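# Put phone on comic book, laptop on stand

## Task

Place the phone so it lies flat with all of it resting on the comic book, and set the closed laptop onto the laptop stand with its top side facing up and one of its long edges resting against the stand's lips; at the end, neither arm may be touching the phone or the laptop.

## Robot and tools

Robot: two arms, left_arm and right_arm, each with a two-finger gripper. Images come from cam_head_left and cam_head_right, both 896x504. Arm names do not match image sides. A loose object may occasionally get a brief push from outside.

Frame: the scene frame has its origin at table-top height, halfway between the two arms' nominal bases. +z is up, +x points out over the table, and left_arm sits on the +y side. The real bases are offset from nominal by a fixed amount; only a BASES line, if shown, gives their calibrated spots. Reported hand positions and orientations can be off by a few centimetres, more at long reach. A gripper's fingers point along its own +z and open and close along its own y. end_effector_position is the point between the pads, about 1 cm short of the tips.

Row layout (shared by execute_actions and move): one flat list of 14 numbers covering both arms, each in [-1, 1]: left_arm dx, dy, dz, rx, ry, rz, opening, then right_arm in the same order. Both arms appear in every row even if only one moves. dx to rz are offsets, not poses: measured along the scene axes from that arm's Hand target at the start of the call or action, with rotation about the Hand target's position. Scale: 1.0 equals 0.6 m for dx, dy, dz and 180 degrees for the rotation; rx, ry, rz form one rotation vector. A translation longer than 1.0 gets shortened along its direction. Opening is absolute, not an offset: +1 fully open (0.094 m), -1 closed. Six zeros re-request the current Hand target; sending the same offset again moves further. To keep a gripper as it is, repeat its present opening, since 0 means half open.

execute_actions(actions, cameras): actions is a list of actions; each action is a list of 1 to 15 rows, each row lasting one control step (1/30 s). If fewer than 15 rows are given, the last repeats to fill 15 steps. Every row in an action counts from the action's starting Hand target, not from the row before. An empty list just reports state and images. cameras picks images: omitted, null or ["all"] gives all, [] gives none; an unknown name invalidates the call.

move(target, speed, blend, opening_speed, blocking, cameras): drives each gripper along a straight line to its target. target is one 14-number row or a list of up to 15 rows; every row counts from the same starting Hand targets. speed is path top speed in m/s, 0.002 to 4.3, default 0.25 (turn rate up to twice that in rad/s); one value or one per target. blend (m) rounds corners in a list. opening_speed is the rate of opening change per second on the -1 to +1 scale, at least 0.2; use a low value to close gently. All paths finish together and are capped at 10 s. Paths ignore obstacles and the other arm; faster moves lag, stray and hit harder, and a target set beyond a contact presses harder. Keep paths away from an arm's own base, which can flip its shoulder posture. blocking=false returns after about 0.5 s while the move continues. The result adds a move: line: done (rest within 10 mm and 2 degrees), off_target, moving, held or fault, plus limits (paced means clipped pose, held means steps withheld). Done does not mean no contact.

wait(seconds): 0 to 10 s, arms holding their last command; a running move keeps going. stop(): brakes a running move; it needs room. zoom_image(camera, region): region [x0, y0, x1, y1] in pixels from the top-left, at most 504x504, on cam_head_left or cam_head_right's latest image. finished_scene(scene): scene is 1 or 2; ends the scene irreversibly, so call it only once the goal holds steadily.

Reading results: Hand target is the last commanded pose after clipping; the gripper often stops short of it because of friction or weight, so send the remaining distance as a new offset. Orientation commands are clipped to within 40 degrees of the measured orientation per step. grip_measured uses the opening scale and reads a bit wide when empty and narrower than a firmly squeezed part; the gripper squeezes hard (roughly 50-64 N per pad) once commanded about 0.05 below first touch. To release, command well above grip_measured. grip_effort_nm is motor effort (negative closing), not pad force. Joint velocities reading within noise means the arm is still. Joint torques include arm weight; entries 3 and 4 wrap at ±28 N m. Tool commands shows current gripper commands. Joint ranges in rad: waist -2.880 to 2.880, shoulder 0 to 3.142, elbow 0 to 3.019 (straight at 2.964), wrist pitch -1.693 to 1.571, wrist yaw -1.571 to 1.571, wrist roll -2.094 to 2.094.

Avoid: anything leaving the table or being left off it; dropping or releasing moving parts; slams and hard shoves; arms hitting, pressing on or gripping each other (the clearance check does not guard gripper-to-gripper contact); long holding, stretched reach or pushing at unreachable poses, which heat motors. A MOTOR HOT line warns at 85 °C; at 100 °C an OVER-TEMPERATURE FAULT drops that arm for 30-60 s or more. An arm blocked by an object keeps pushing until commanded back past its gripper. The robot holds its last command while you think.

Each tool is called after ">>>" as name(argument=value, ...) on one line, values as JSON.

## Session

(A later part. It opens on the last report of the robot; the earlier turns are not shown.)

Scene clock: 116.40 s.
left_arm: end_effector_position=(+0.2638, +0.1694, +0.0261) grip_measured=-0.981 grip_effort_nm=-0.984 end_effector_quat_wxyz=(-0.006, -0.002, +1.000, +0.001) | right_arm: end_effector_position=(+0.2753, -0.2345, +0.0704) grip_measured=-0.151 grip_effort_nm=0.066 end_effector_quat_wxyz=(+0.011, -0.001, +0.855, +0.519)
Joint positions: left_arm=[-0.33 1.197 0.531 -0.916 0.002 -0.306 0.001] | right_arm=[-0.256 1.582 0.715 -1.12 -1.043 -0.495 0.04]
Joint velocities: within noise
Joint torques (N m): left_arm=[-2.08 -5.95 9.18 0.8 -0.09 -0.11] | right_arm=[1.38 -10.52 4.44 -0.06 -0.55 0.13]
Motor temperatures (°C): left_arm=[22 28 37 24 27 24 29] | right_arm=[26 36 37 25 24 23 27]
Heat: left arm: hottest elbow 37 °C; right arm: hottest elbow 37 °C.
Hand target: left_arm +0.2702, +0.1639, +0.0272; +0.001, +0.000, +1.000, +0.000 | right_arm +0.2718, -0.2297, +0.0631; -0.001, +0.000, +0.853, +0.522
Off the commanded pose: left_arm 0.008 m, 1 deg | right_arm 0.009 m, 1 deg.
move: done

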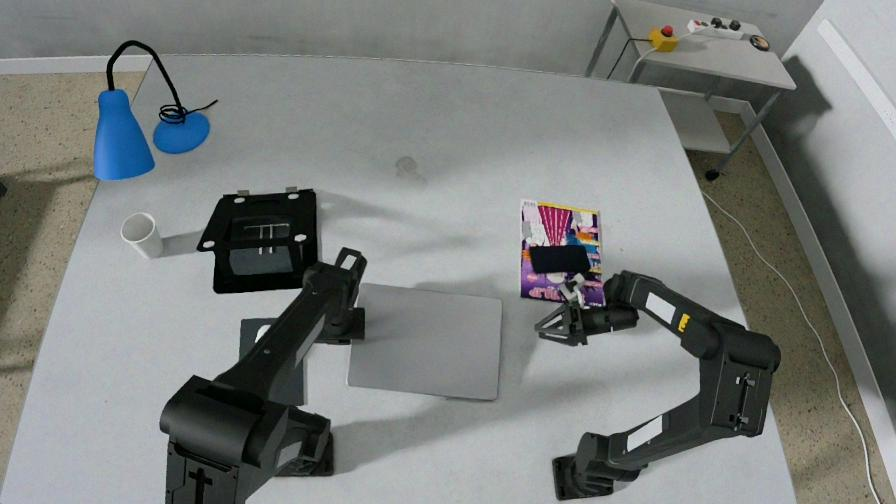

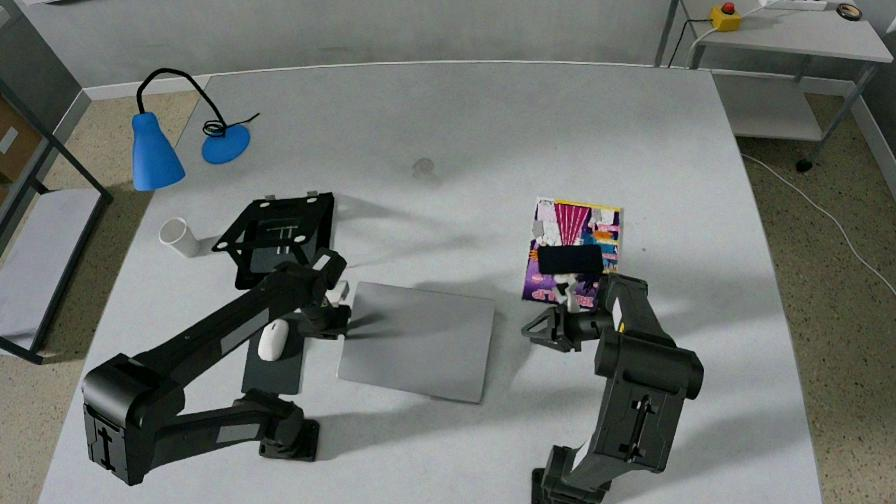

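>>> move(target=[[0,-0.06,0,0,0,0,-1,0,0,-0.075,0,0,0,-0.15],[0,-0.06,0,0,0,0,-1,0,0.22,-0.088,0,0,0,-0.15]], speed=[0.15,0.07])

>>> zoom_image(camera="cam_head_left", region=[320, 260, 560, 420])

>>> zoom_image(camera="cam_head_right", region=[320, 260, 560, 420])

Scene clock: 123.37 s.
left_arm: end_effector_position=(+0.2493, +0.1507, +0.0189) grip_measured=-0.981 grip_effort_nm=-0.969 end_effector_quat_wxyz=(-0.022, -0.015, +0.999, +0.023) | right_arm: end_effector_position=(+0.2857, -0.1077, +0.0270) grip_measured=-0.151 grip_effort_nm=0.032 end_effector_quat_wxyz=(+0.027, -0.010, +0.846, +0.532)
Joint positions: left_arm=[-0.443 1.231 0.531 -0.931 -0.024 -0.445 0.001] | right_arm=[0.147 1.607 0.53 -0.115 -1.086 0.36 0.04]
Joint velocities: within noise
Joint torques (N m): left_arm=[-3.37 -6.42 11.69 1.07 0.86 0.03] | right_arm=[3.19 -9.47 3.63 1.2 0.31 0.43]
Motor temperatures (°C): left_arm=[22 28 37 24 27 24 29] | right_arm=[26 36 37 25 24 23 27]
Heat: left arm: hottest elbow 37 °C; right arm: hottest elbow 37 °C.
Hand target: left_arm +0.2702, +0.1280, +0.0271; +0.001, +0.000, +1.000, +0.000 | right_arm +0.2718, -0.0978, +0.0102; -0.001, +0.000, +0.853, +0.521
Off the commanded pose: left_arm 0.032 m, 4 deg | right_arm 0.024 m, 4 deg.
move: off_target (left_arm, right_arm)

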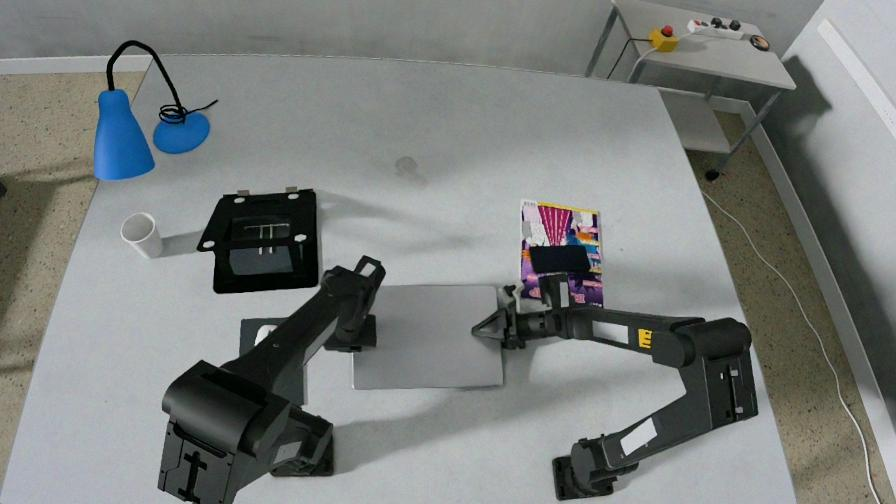

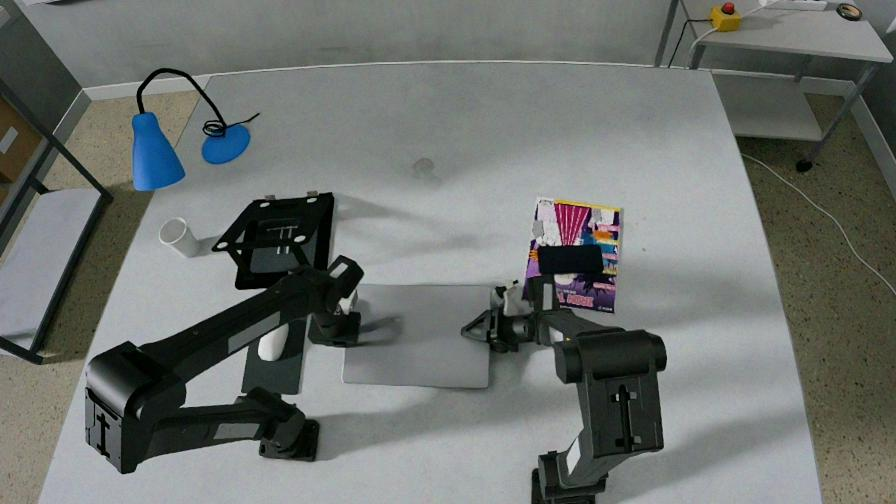

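Scaled by 2.100.

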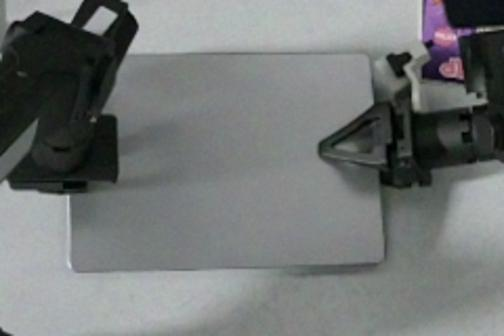

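Scaled by 2.100.

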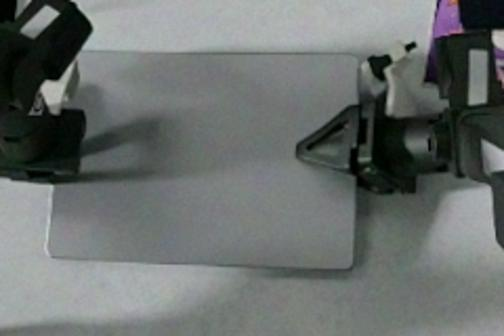

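>>> move(target=[[0,-0.06,0,0,0,0,-1,0,0.02,0,0,0,0,-0.15],[0,0.03,0,0,0,0,-1,0,0.02,0.005,0,0,0,-1]], speed=0.07, opening_speed=0.4, cameras=[])

>>> move(target=[[0,0.02,0.3,0,0,0,-1,0,0,0.01,0,0,0,-1],[0.425,0.265,0.3,0,0,0,-1,0.0,-0.3,0.015,0,0,0,-1],[0.425,0.265,0.12,0,0,0,-1,-0.0,-0.46,0.015,0,0,0,-1]], speed=[0.25,0.2,0.15], blend=[0,0.03,0])

>>> zoom_image(camera="cam_head_right", region=[180, 150, 380, 310])

Scene clock: 132.77 s.
left_arm: end_effector_position=(+0.2527, +0.1567, +0.0181) grip_measured=-0.982 grip_effort_nm=-0.960 end_effector_quat_wxyz=(-0.026, -0.007, +0.999, +0.021) | right_arm: end_effector_position=(+0.2916, -0.0983, +0.0408) grip_measured=-0.386 grip_effort_nm=-0.994 end_effector_quat_wxyz=(+0.044, -0.020, +0.837, +0.544)
Joint positions: left_arm=[-0.41 1.239 0.534 -0.93 -0.019 -0.396 0.001] | right_arm=[0.168 1.583 0.527 -0.039 -1.1 0.42 0.029]
Joint velocities: within noise
Joint torques (N m): left_arm=[-1.61 -8 9.92 1.18 0.62 0.15] | right_arm=[4.07 -8.59 3.69 0.31 1.24 0.46]
Motor temperatures (°C): left_arm=[22 27 37 24 28 24 29] | right_arm=[26 35 36 25 24 23 27]
Heat: left arm: hottest elbow 37 °C; right arm: hottest elbow 36 °C.
Hand target: left_arm +0.2702, +0.1460, +0.0272; +0.001, +0.000, +1.000, +0.000 | right_arm +0.2718, -0.0857, +0.0133; -0.001, +0.000, +0.853, +0.522
Off the commanded pose: left_arm 0.022 m, 4 deg | right_arm 0.036 m, 6 deg.
move: off_target (left_arm, right_arm); target 2's new opening was sent with right_arm's hand 0.029 m and 4 deg from that target
No camera images: "cameras" was empty.

Scene clock: 136.63 s.
left_arm: end_effector_position=(+0.5246, +0.2999, +0.1010) grip_measured=-0.982 grip_effort_nm=-0.955 end_effector_quat_wxyz=(-0.003, +0.000, +1.000, +0.001) | right_arm: end_effector_position=(+0.2513, -0.3267, +0.0438) grip_measured=-0.479 grip_effort_nm=-1.038 end_effector_quat_wxyz=(-0.002, -0.019, +0.833, +0.553)
Joint positions: left_arm=[0.087 1.723 1.326 -1.179 -0.003 0.116 0.001] | right_arm=[-0.558 1.839 0.835 -1.482 -0.881 -1.053 0.024]
Joint velocities: within noise
Joint torques (N m): left_arm=[-0.85 -16.21 8.95 0.84 0.13 0.11] | right_arm=[-2.73 -10.46 8.61 0.75 1.52 0.8]
Motor temperatures (°C): left_arm=[22 27 37 24 27 24 29] | right_arm=[26 35 36 25 26 24 27]
Heat: left arm: hottest elbow 37 °C; right arm: hottest elbow 36 °C.
Hand target: left_arm +0.5252, +0.3049, +0.0991; +0.001, +0.000, +1.000, +0.000 | right_arm +0.2719, -0.3618, +0.0223; -0.001, +0.000, +0.853, +0.521
Off the commanded pose: left_arm 0.005 m, 0 deg | right_arm 0.046 m, 5 deg.
move: off_target (right_arm)

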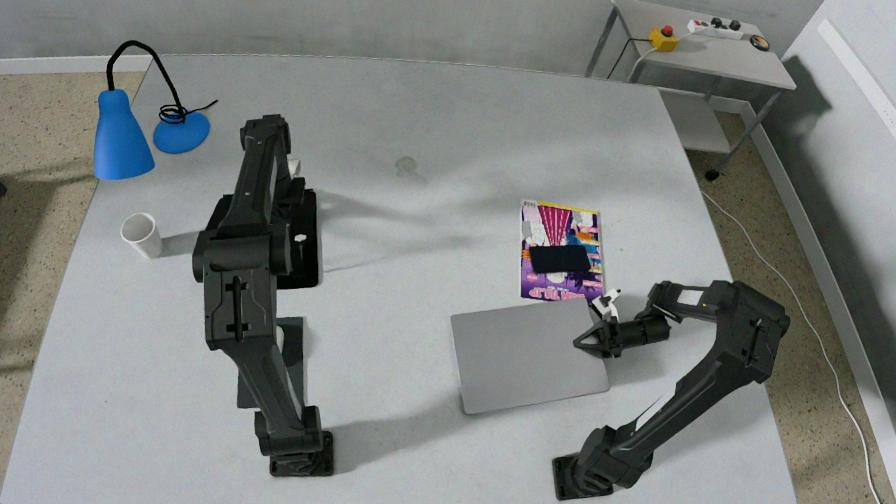

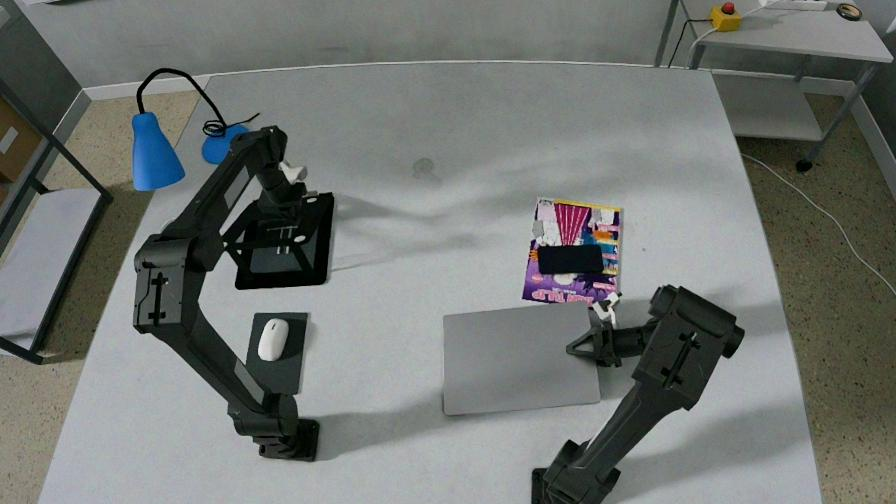

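Scaled by 2.520.

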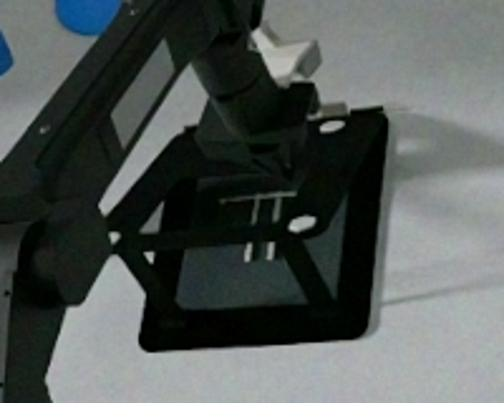

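>>> move(target=[[0,0.045,0,0,0,0,-1,-0.04,0.01,0,0,0,0,-1],[0,0.045,-0.079,0,0,0,-1,-0.04,0.01,-0.005,0,0,0,-1],[0.008,-0.265,-0.079,0,0,0,-1,-0.05,0.01,-0.005,0,0,0,-1],[-0.225,-0.25,-0.075,0,0,0,-1,-0.05,0.01,-0.005,0,0,0,-1]], speed=[0.1,0.08,0.08,0.08])

>>> zoom_image(camera="cam_head_right", region=[200, 150, 450, 350])

Scene clock: 148.00 s.
left_arm: end_effector_position=(+0.4005, +0.1613, +0.0543) grip_measured=-0.982 grip_effort_nm=-0.955 end_effector_quat_wxyz=(+0.003, -0.003, +1.000, +0.001) | right_arm: end_effector_position=(+0.2444, -0.3354, +0.0421) grip_measured=-0.476 grip_effort_nm=-1.048 end_effector_quat_wxyz=(+0.008, -0.016, +0.833, +0.553)
Joint positions: left_arm=[-0.246 1.494 0.902 -0.974 -0.004 -0.224 0.001] | right_arm=[-0.597 1.839 0.824 -1.482 -0.868 -1.084 0.025]
Joint velocities: within noise
Joint torques (N m): left_arm=[-2.96 -13.33 6.49 0.36 0.08 -0.12] | right_arm=[-2.49 -12.69 3.82 1.54 1.93 0.74]
Motor temperatures (°C): left_arm=[22 28 37 24 27 24 29] | right_arm=[26 35 36 25 28 24 27]
Heat: left arm: hottest elbow 37 °C; right arm: hottest elbow 36 °C.
Hand target: left_arm +0.3903, +0.1550, +0.0541; +0.001, +0.000, +1.000, +0.000 | right_arm +0.2418, -0.3558, +0.0194; -0.001, +0.000, +0.853, +0.521
Off the commanded pose: left_arm 0.012 m, 0 deg | right_arm 0.031 m, 5 deg.
move: off_target (left_arm, right_arm)

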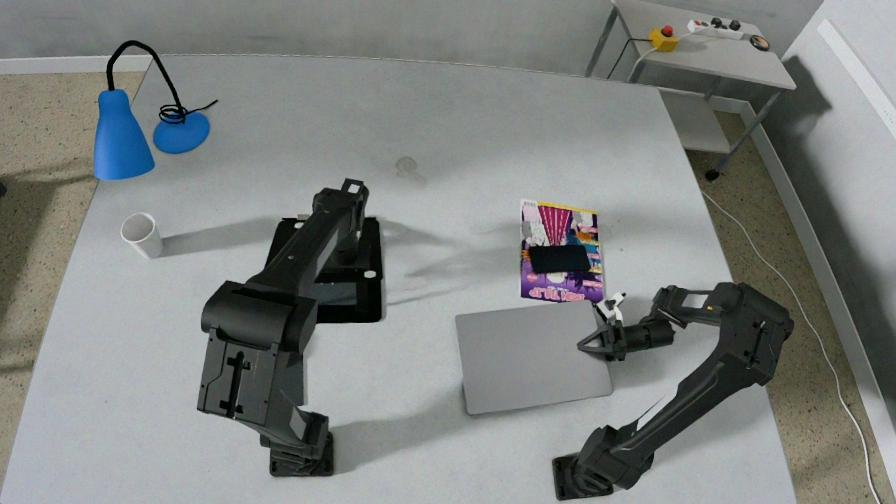

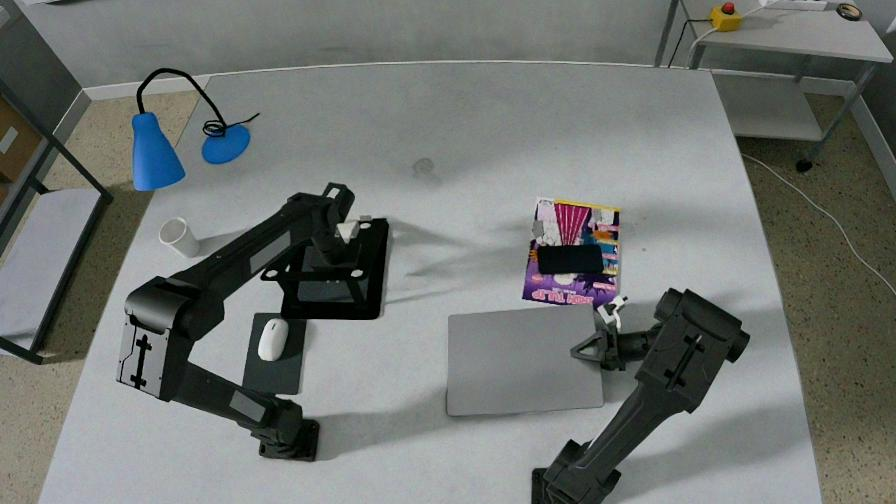

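Scaled by 2.016.

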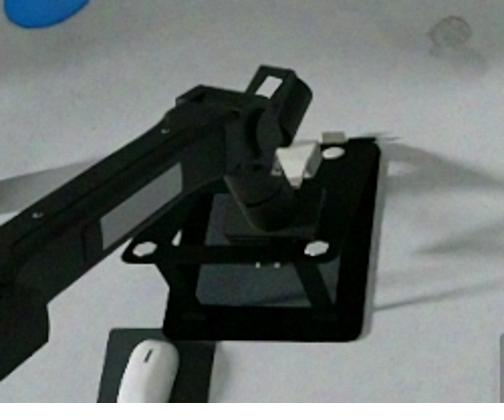

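>>> move(target=[[0.03,0.02,0.0,0,0,0,-1,0,0,-0.0,0,0,0,-1],[0.03,0.02,0.36,0,0,0,-1,0,0,0,0,0,0,-1],[-0.297,-0.29,0.33,-0.349,-0.018,0.03,-0.15,0,0,0,0,0,0,-1],[-0.297,-0.29,-0.05,-0.349,-0.018,0.03,-0.15,0,0,0,0,0,0,-1]], speed=[0.1,0.25,0.25,0.2])

>>> zoom_image(camera="cam_head_left", region=[350, 270, 550, 430])

Scene clock: 160.27 s.
left_arm: end_effector_position=(+0.2184, -0.0177, +0.0262) grip_measured=-0.152 grip_effort_nm=0.129 end_effector_quat_wxyz=(+0.034, -0.047, +0.852, -0.520) | right_arm: end_effector_position=(+0.2445, -0.3353, +0.0422) grip_measured=-0.476 grip_effort_nm=-1.038 end_effector_quat_wxyz=(+0.009, -0.016, +0.833, +0.553)
Joint positions: left_arm=[-0.597 1.406 0.146 0.579 0.756 -1.054 0.04] | right_arm=[-0.597 1.839 0.824 -1.482 -0.869 -1.084 0.025]
Joint velocities: within noise
Joint torques (N m): left_arm=[-2.61 -5.6 3.79 2.11 0.35 -0.06] | right_arm=[-2.37 -12.63 3.81 1.54 1.95 0.74]
Motor temperatures (°C): left_arm=[22 28 36 24 27 24 29] | right_arm=[26 35 35 25 30 24 28]
Heat: left arm: hottest elbow 36 °C; right arm: hottest shoulder 35 °C.
Hand target: left_arm +0.2120, -0.0191, +0.0242; +0.027, -0.045, +0.852, -0.521 | right_arm +0.2418, -0.3557, +0.0194; -0.001, +0.000, +0.853, +0.521
Off the commanded pose: left_arm 0.007 m, 1 deg | right_arm 0.031 m, 5 deg.
move: off_target (right_arm)

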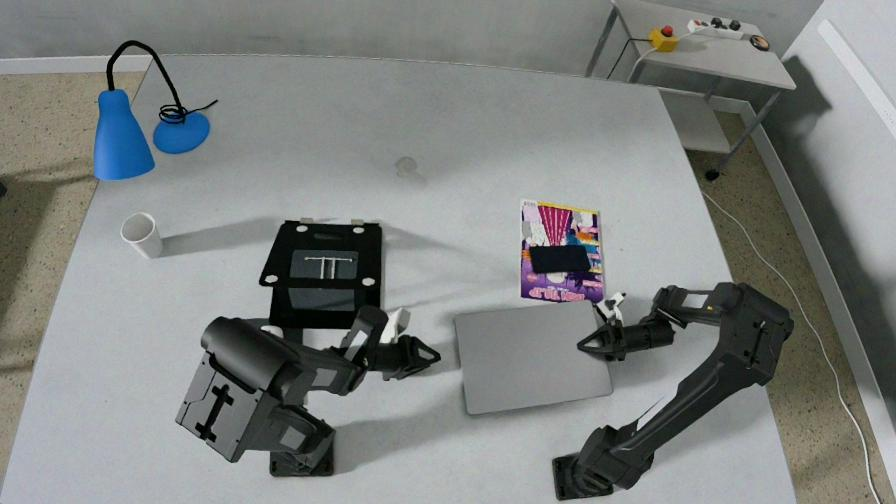

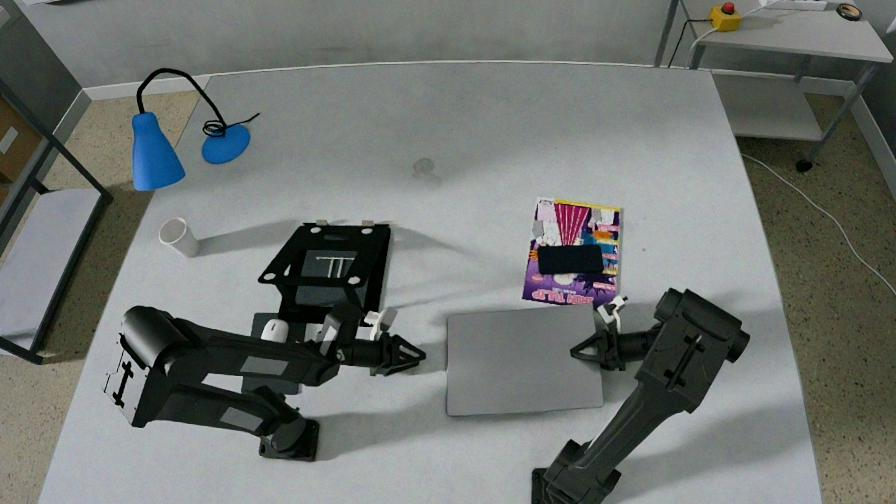

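Scaled by 2.520.

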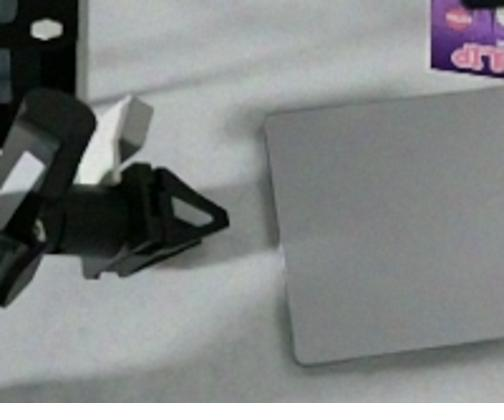

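>>> move(target=[[0.017,-0.17,-0.01,0,0,0,-0.1,0,0,-0.0,0,0,0,-1],[0.017,-0.19,-0.005,0,0,0,-1,0,0,0,0,0,0,-1]], speed=[0.07,0.07], opening_speed=0.4)

>>> zoom_image(camera="cam_head_left", region=[400, 270, 640, 430])

Scene clock: 167.60 s.
left_arm: end_effector_position=(+0.2213, -0.1021, +0.0217) grip_measured=-0.445 grip_effort_nm=-1.009 end_effector_quat_wxyz=(+0.042, -0.061, +0.852, -0.518) | right_arm: end_effector_position=(+0.2418, -0.3435, +0.0412) grip_measured=-0.464 grip_effort_nm=-1.033 end_effector_quat_wxyz=(+0.012, -0.008, +0.835, +0.550)
Joint positions: left_arm=[-0.886 1.581 0.274 0.758 0.492 -1.279 0.026] | right_arm=[-0.625 1.839 0.824 -1.482 -0.856 -1.086 0.025]
Joint velocities: within noise
Joint torques (N m): left_arm=[-5.6 -6.3 10.56 1.01 0.17 -0.07] | right_arm=[-0.56 -12.45 3.92 1.52 1.57 0.73]
Motor temperatures (°C): left_arm=[22 27 36 24 27 24 29] | right_arm=[26 35 35 25 30 24 28]
Heat: left arm: hottest elbow 36 °C; right arm: hottest shoulder 35 °C.
Hand target: left_arm +0.2221, -0.1331, +0.0212; +0.027, -0.045, +0.852, -0.521 | right_arm +0.2419, -0.3557, +0.0194; -0.001, +0.000, +0.853, +0.522
Off the commanded pose: left_arm 0.031 m, 2 deg | right_arm 0.025 m, 4 deg.
move: off_target (left_arm, right_arm); target 2's new opening was sent with left_arm's hand 0.030 m and 2 deg from that target

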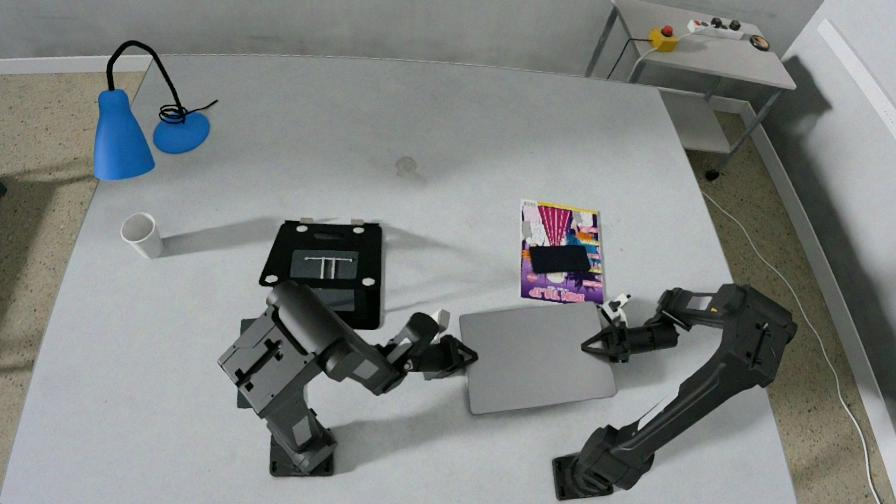

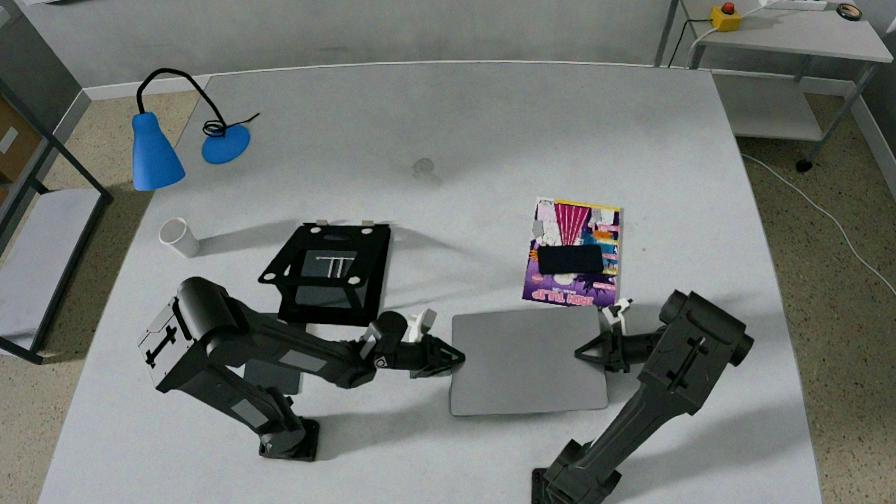

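Scaled by 2.100.

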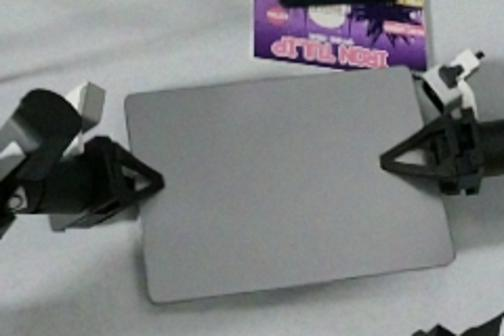

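>>> move(target=[[0.0,0.015,0.12,0,0,0,-1,0.0,0.0,0.12,0,0,0,-1],[0.04,0.02,0.24,0,0,0,-1,0.0,0.0,0.24,0,0,0,-1]], speed=0.07, blend=[0.02,0])

>>> zoom_image(camera="cam_head_left", region=[380, 240, 680, 420])

Scene clock: 173.53 s.
left_arm: end_effector_position=(+0.2195, -0.0964, +0.1064) grip_measured=-0.427 grip_effort_nm=-1.009 end_effector_quat_wxyz=(-0.005, -0.063, +0.876, -0.479) | right_arm: end_effector_position=(+0.2293, -0.3380, +0.1432) grip_measured=-0.443 grip_effort_nm=-1.043 end_effector_quat_wxyz=(+0.002, +0.046, +0.858, +0.512)
Joint positions: left_arm=[-0.852 1.139 0.404 0.04 0.562 -1.236 0.027] | right_arm=[-0.628 1.49 0.824 -1.684 -0.838 -0.877 0.026]
Joint velocities: within noise
Joint torques (N m): left_arm=[-0.5 -10.17 17.46 0.88 0.52 0.12] | right_arm=[-0.38 -15.21 9.88 -0.94 0.53 0.1]
Motor temperatures (°C): left_arm=[23 27 37 24 27 24 29] | right_arm=[26 35 35 25 29 24 28]
Heat: left arm: hottest elbow 37 °C; right arm: hottest shoulder 35 °C.
Hand target: left_arm +0.2461, -0.1210, +0.1650; +0.027, -0.045, +0.852, -0.521 | right_arm +0.2418, -0.3558, +0.1634; -0.001, +0.000, +0.853, +0.521
Off the commanded pose: left_arm 0.069 m, 7 deg | right_arm 0.030 m, 5 deg.
joint read past its limit (right arm) — joint 4 (wrist pitch), lower limit.
joint sent to its limit (right arm) — joint 4 (wrist pitch), lower limit. The joint targets are off in orientation, not in position.
move: off_target (left_arm, right_arm)

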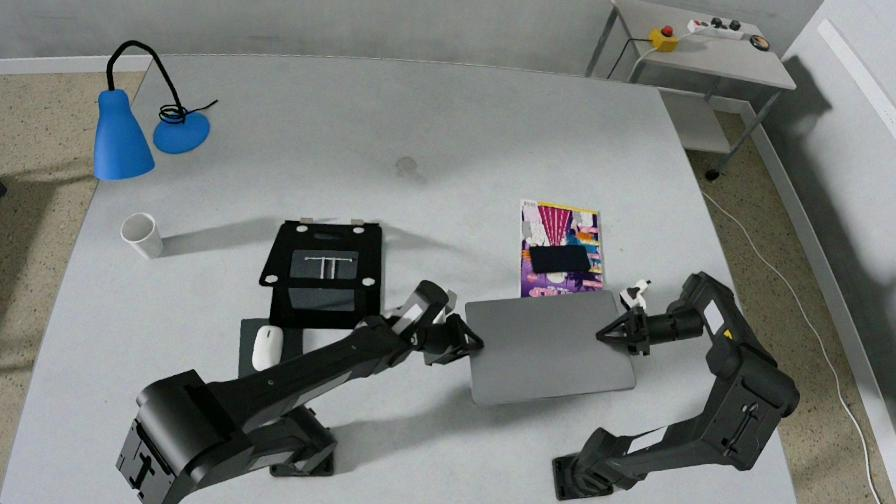

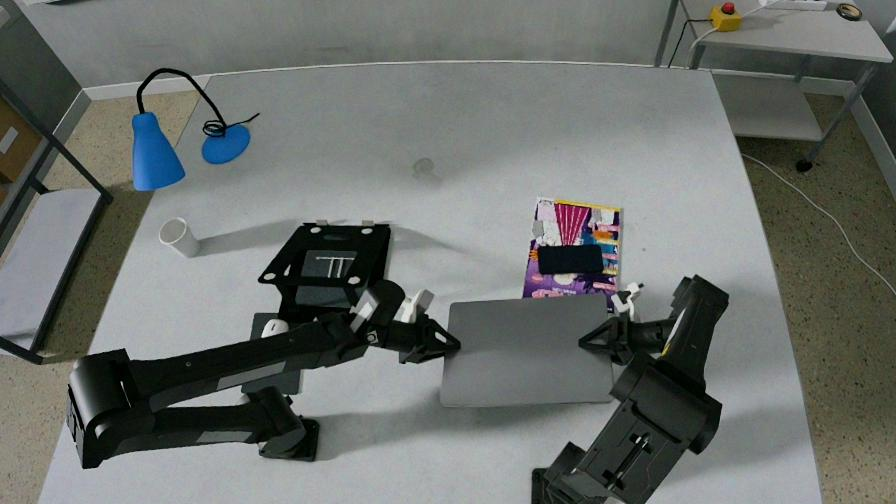

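Scaled by 1.680.

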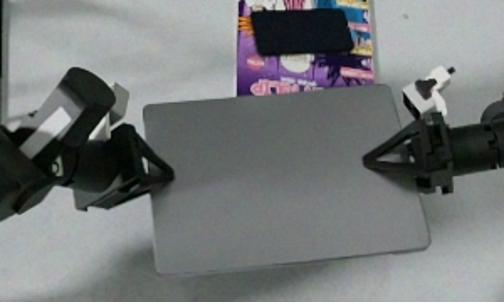

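>>> move(target=[[0.0,0.0,0.167,0,0,0,-1,0.0,0.0,0.133,0,0,0,-1],[0.123,0.518,0.175,0,0,0,-1,0.172,0.493,0.133,0,0,0,-1]], speed=0.1, blend=[0.02,0])

>>> zoom_image(camera="cam_head_left", region=[230, 180, 530, 380])

>>> zoom_image(camera="cam_head_right", region=[230, 180, 530, 380])

Scene clock: 187.27 s.
left_arm: end_effector_position=(+0.2878, +0.1784, +0.2114) grip_measured=-0.526 grip_effort_nm=-0.999 end_effector_quat_wxyz=(-0.024, -0.096, +0.855, -0.510) | right_arm: end_effector_position=(+0.3304, -0.0632, +0.2471) grip_measured=-0.494 grip_effort_nm=-1.038 end_effector_quat_wxyz=(-0.025, +0.008, +0.836, +0.549)
Joint positions: left_arm=[0.309 1.185 0.79 -1.635 1.007 0.37 0.022] | right_arm=[0.234 1.298 0.947 -0.782 -1.117 0.536 0.024]
Joint velocities: within noise
Joint torques (N m): left_arm=[-0.5 -10.4 20.72 -1.98 1.74 0.4] | right_arm=[1.32 -10.46 11.19 0.66 2.07 -0.08]
Motor temperatures (°C): left_arm=[22 27 41 24 28 24 29] | right_arm=[26 35 37 25 28 24 28]
Heat: left arm: hottest elbow 41 °C; right arm: hottest elbow 37 °C.
Hand target: left_arm +0.3200, +0.1898, +0.2702; +0.027, -0.045, +0.852, -0.521 | right_arm +0.3449, -0.0599, +0.2432; -0.001, +0.000, +0.853, +0.522
Off the commanded pose: left_arm 0.068 m, 8 deg | right_arm 0.016 m, 5 deg.
joint sent to its limit (left arm) — joint 4 (wrist pitch), lower limit. The joint targets are off in position and orientation.
move: off_target (left_arm, right_arm)

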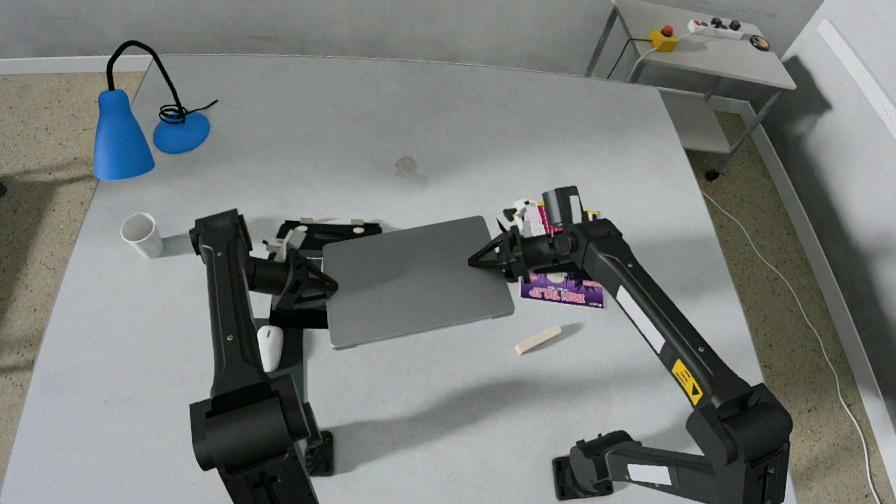

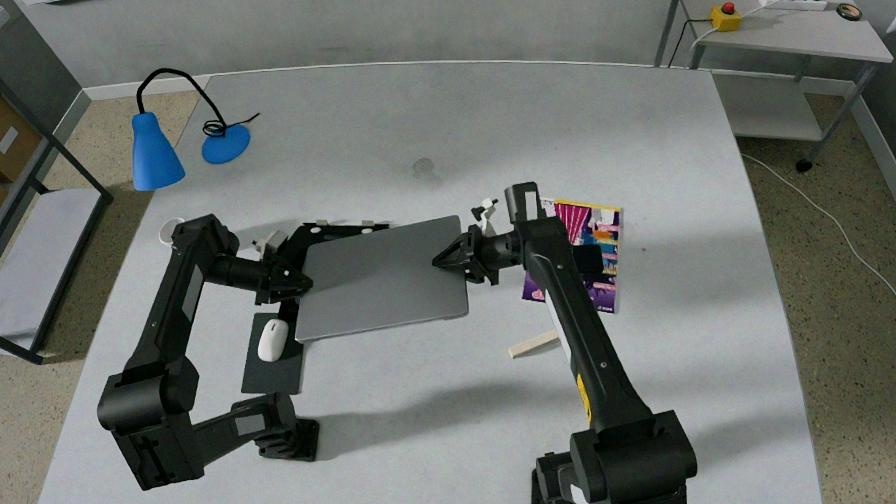

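Scaled by 1.680.

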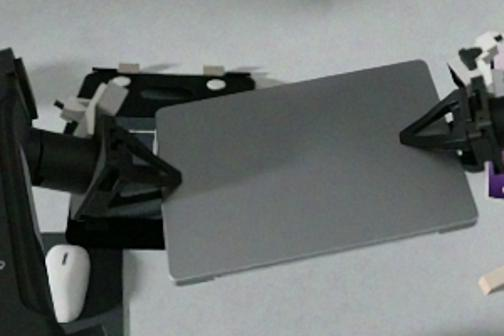

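Scaled by 1.680.

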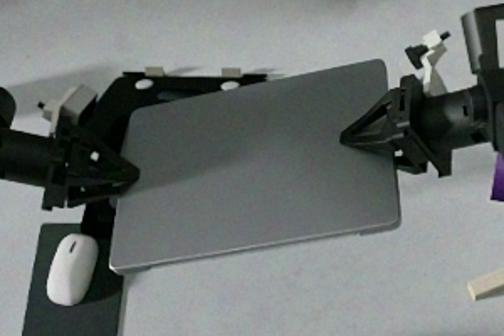

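>>> move(target=[[0.15,0.2,0.03,0,0.03,-0.04,-1,0.08,0.2,-0.01,0,0.03,-0.04,-1],[0.285,0.297,0.02,0,0.1,-0.072,-1,0.2,0.286,-0.013,0,0.1,-0.072,-1]], speed=0.08, blend=[0.03,0])

>>> zoom_image(camera="cam_head_left", region=[190, 130, 490, 330])

>>> zoom_image(camera="cam_head_right", region=[190, 130, 490, 330])

Scene clock: 196.90 s.
left_arm: end_effector_position=(+0.4610, +0.3448, +0.2101) grip_measured=-0.528 grip_effort_nm=-1.009 end_effector_quat_wxyz=(-0.003, -0.173, +0.887, -0.429) | right_arm: end_effector_position=(+0.4548, +0.1022, +0.2461) grip_measured=-0.473 grip_effort_nm=-1.038 end_effector_quat_wxyz=(-0.078, +0.171, +0.827, +0.530)
Joint positions: left_arm=[0.494 1.68 1.381 -1.657 0.821 0.307 0.022] | right_arm=[0.491 1.667 1.315 -0.379 -0.878 1.317 0.025]
Joint velocities: within noise
Joint torques (N m): left_arm=[-0.21 -20.78 21.78 -0.98 1.02 -0.04] | right_arm=[1.2 -16.85 12.42 -0.21 0.96 -0.02]
Motor temperatures (°C): left_arm=[22 27 44 24 29 24 29] | right_arm=[26 35 39 25 30 24 28]
Heat: left arm: hottest elbow 44 °C; right arm: hottest elbow 39 °C.
Hand target: left_arm +0.4910, +0.3680, +0.2821; -0.165, -0.030, +0.845, -0.507 | right_arm +0.4651, +0.1116, +0.2353; -0.075, +0.177, +0.837, +0.512
Off the commanded pose: left_arm 0.081 m, 27 deg | right_arm 0.018 m, 2 deg.
joint sent to its limit (left arm) — joint 4 (wrist pitch), lower limit. The joint targets are off in position and orientation.
move: off_target (left_arm, right_arm)

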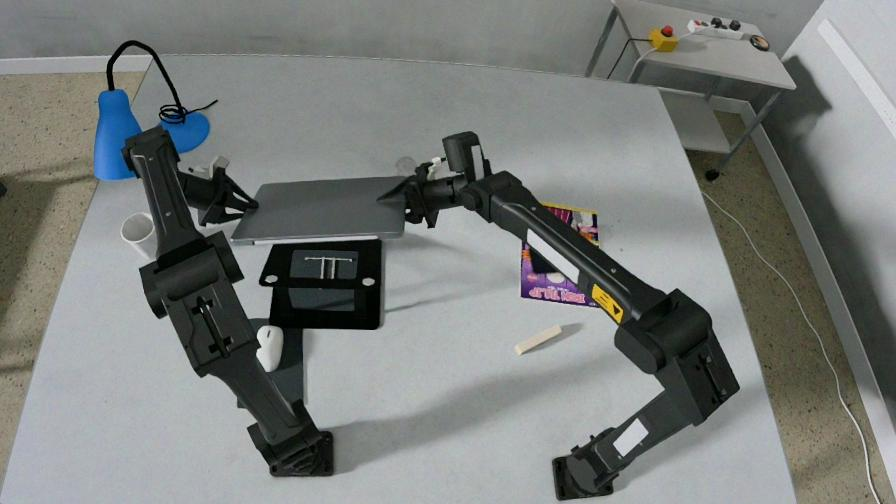

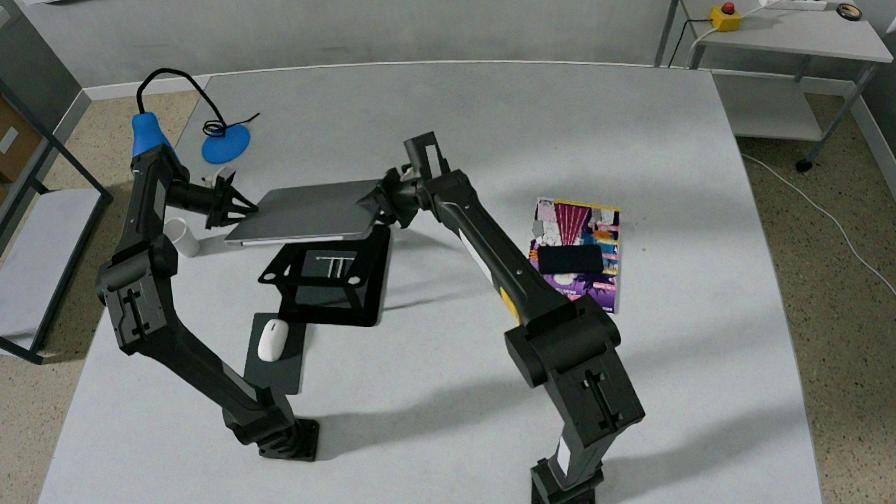

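Scaled by 1.680.

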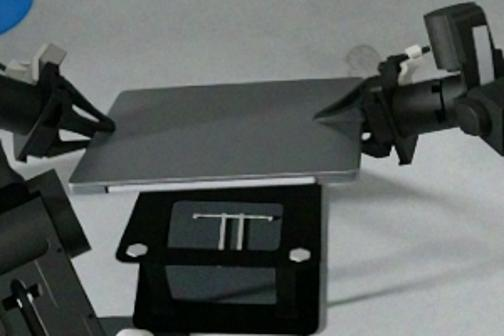

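Scaled by 1.680.

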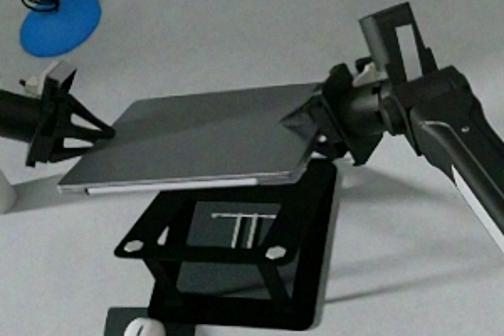

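>>> move(target=[[0.0,0.0,-0.06,0,0,0,-1,0.015,0.0,-0.12,0,0,0,-1],[0.0,0.0,-0.14,0,0,0,-1,0.015,0.0,-0.18,0,0,0,-1]], speed=0.07, blend=[0.02,0])

>>> zoom_image(camera="cam_head_left", region=[190, 130, 490, 330])

>>> zoom_image(camera="cam_head_right", region=[190, 130, 490, 330])

Scene clock: 209.47 s.
left_arm: end_effector_position=(+0.4627, +0.3566, +0.1376) grip_measured=-0.528 grip_effort_nm=-1.009 end_effector_quat_wxyz=(-0.058, -0.162, +0.882, -0.438) | right_arm: end_effector_position=(+0.4721, +0.1138, +0.1723) grip_measured=-0.500 grip_effort_nm=-1.038 end_effector_quat_wxyz=(-0.076, +0.159, +0.823, +0.540)
Joint positions: left_arm=[0.504 1.845 1.381 -1.65 0.779 0.397 0.022] | right_arm=[0.491 1.802 1.27 -0.172 -0.896 1.315 0.024]
Joint velocities: within noise
Joint torques (N m): left_arm=[-2.02 -23.18 17.54 -1.44 0.73 0.38] | right_arm=[0.67 -17.38 7.34 0.92 1.36 -0.17]
Motor temperatures (°C): left_arm=[22 28 48 24 29 24 30] | right_arm=[26 35 39 25 29 24 28]
Heat: left arm: hottest elbow 48 °C; right arm: hottest elbow 39 °C.
Hand target: left_arm +0.4910, +0.3679, +0.1980; -0.165, -0.030, +0.845, -0.507 | right_arm +0.4740, +0.1116, +0.1273; -0.075, +0.178, +0.837, +0.512
Off the commanded pose: left_arm 0.068 m, 21 deg | right_arm 0.045 m, 4 deg.
joint sent to its limit (left arm) — joint 4 (wrist pitch), lower limit. The joint targets are off in position and orientation.
move: off_target (left_arm, right_arm)

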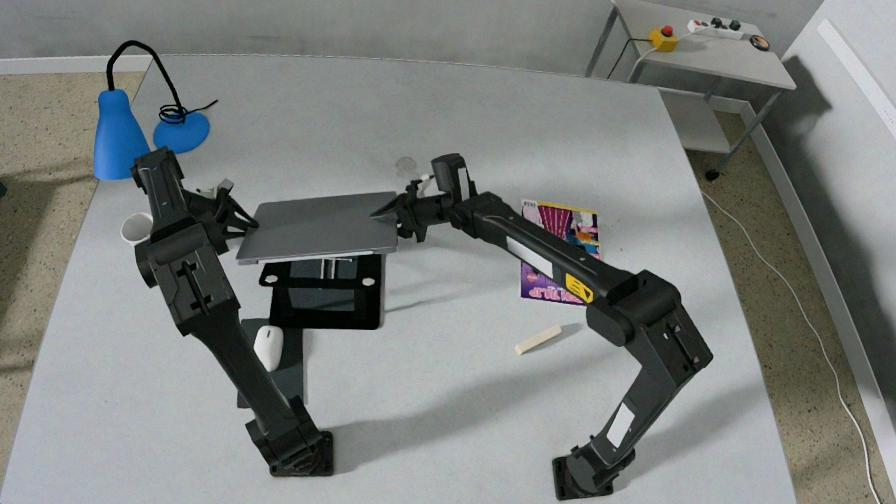

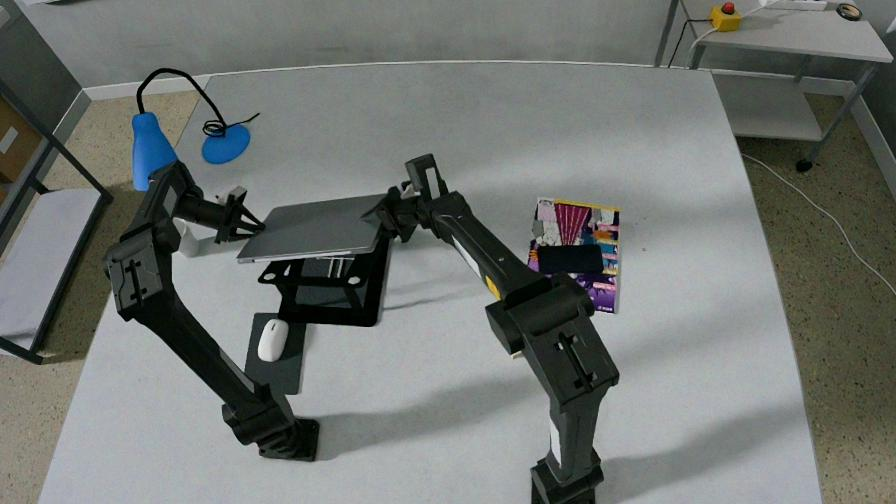

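Scaled by 1.680.

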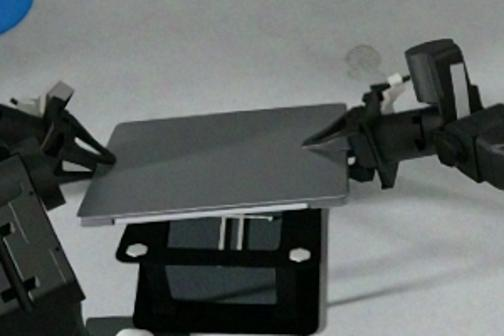

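Scaled by 1.680.

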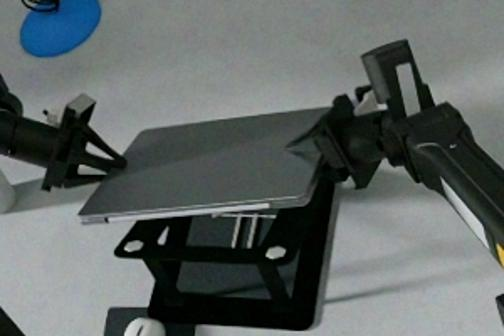

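>>> move(target=[[-0.02,-0.01,-0.04,0.0655,-0.0177,0.098,-1,0.0,0.0,-0.0,0,0,0,-1]], speed=0.07)

>>> zoom_image(camera="cam_head_left", region=[190, 130, 490, 330])

>>> zoom_image(camera="cam_head_right", region=[190, 130, 490, 330])

Scene clock: 218.67 s.
left_arm: end_effector_position=(+0.4627, +0.3568, +0.1298) grip_measured=-0.528 grip_effort_nm=-1.009 end_effector_quat_wxyz=(-0.072, -0.178, +0.877, -0.440) | right_arm: end_effector_position=(+0.4724, +0.1141, +0.1670) grip_measured=-0.502 grip_effort_nm=-1.038 end_effector_quat_wxyz=(-0.079, +0.162, +0.823, +0.538)
Joint positions: left_arm=[0.504 1.864 1.381 -1.649 0.778 0.367 0.022] | right_arm=[0.491 1.81 1.27 -0.172 -0.895 1.318 0.023]
Joint velocities: within noise
Joint torques (N m): left_arm=[-2.37 -22.59 13.7 -1.88 0.73 -0.17] | right_arm=[0.67 -17.79 7.21 0.94 1.32 -0.19]
Motor temperatures (°C): left_arm=[22 29 48 24 29 24 30] | right_arm=[26 36 39 25 29 24 28]
Heat: left arm: hottest elbow 48 °C; right arm: hottest elbow 39 °C.
Hand target: left_arm +0.4790, +0.3619, +0.1741; -0.058, -0.162, +0.882, -0.438 | right_arm +0.4739, +0.1117, +0.1273; -0.075, +0.177, +0.837, +0.512
Off the commanded pose: left_arm 0.047 m, 3 deg | right_arm 0.040 m, 4 deg.
joint sent to its limit (left arm) — joint 4 (wrist pitch), lower limit. The joint targets are off in orientation, not in position.
move: off_target (left_arm, right_arm)

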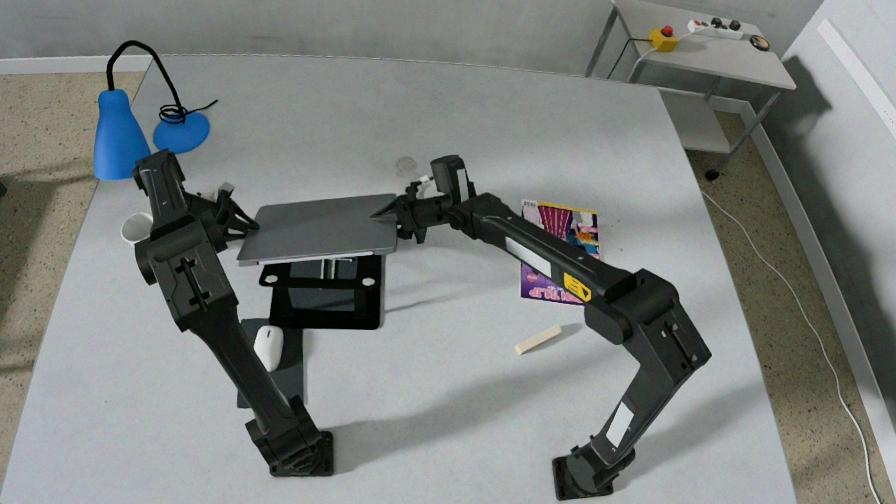

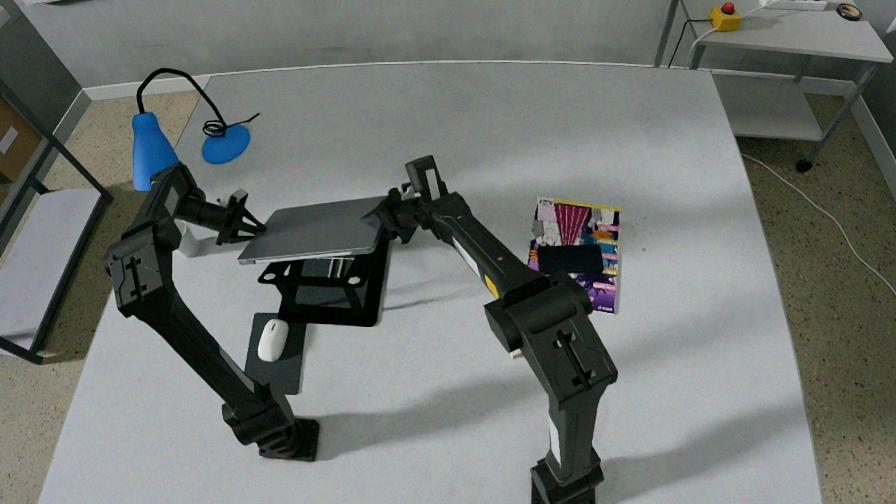

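Scaled by 1.680.

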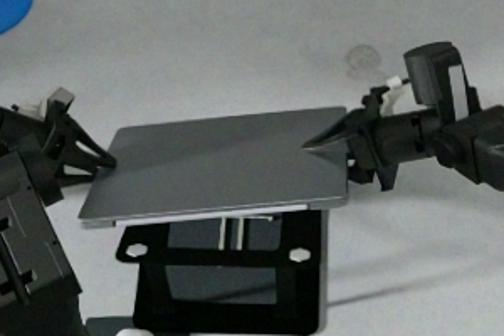

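Scaled by 1.680.

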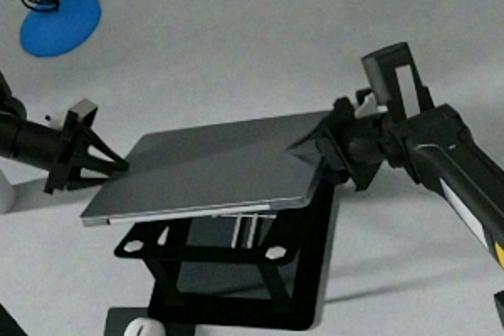

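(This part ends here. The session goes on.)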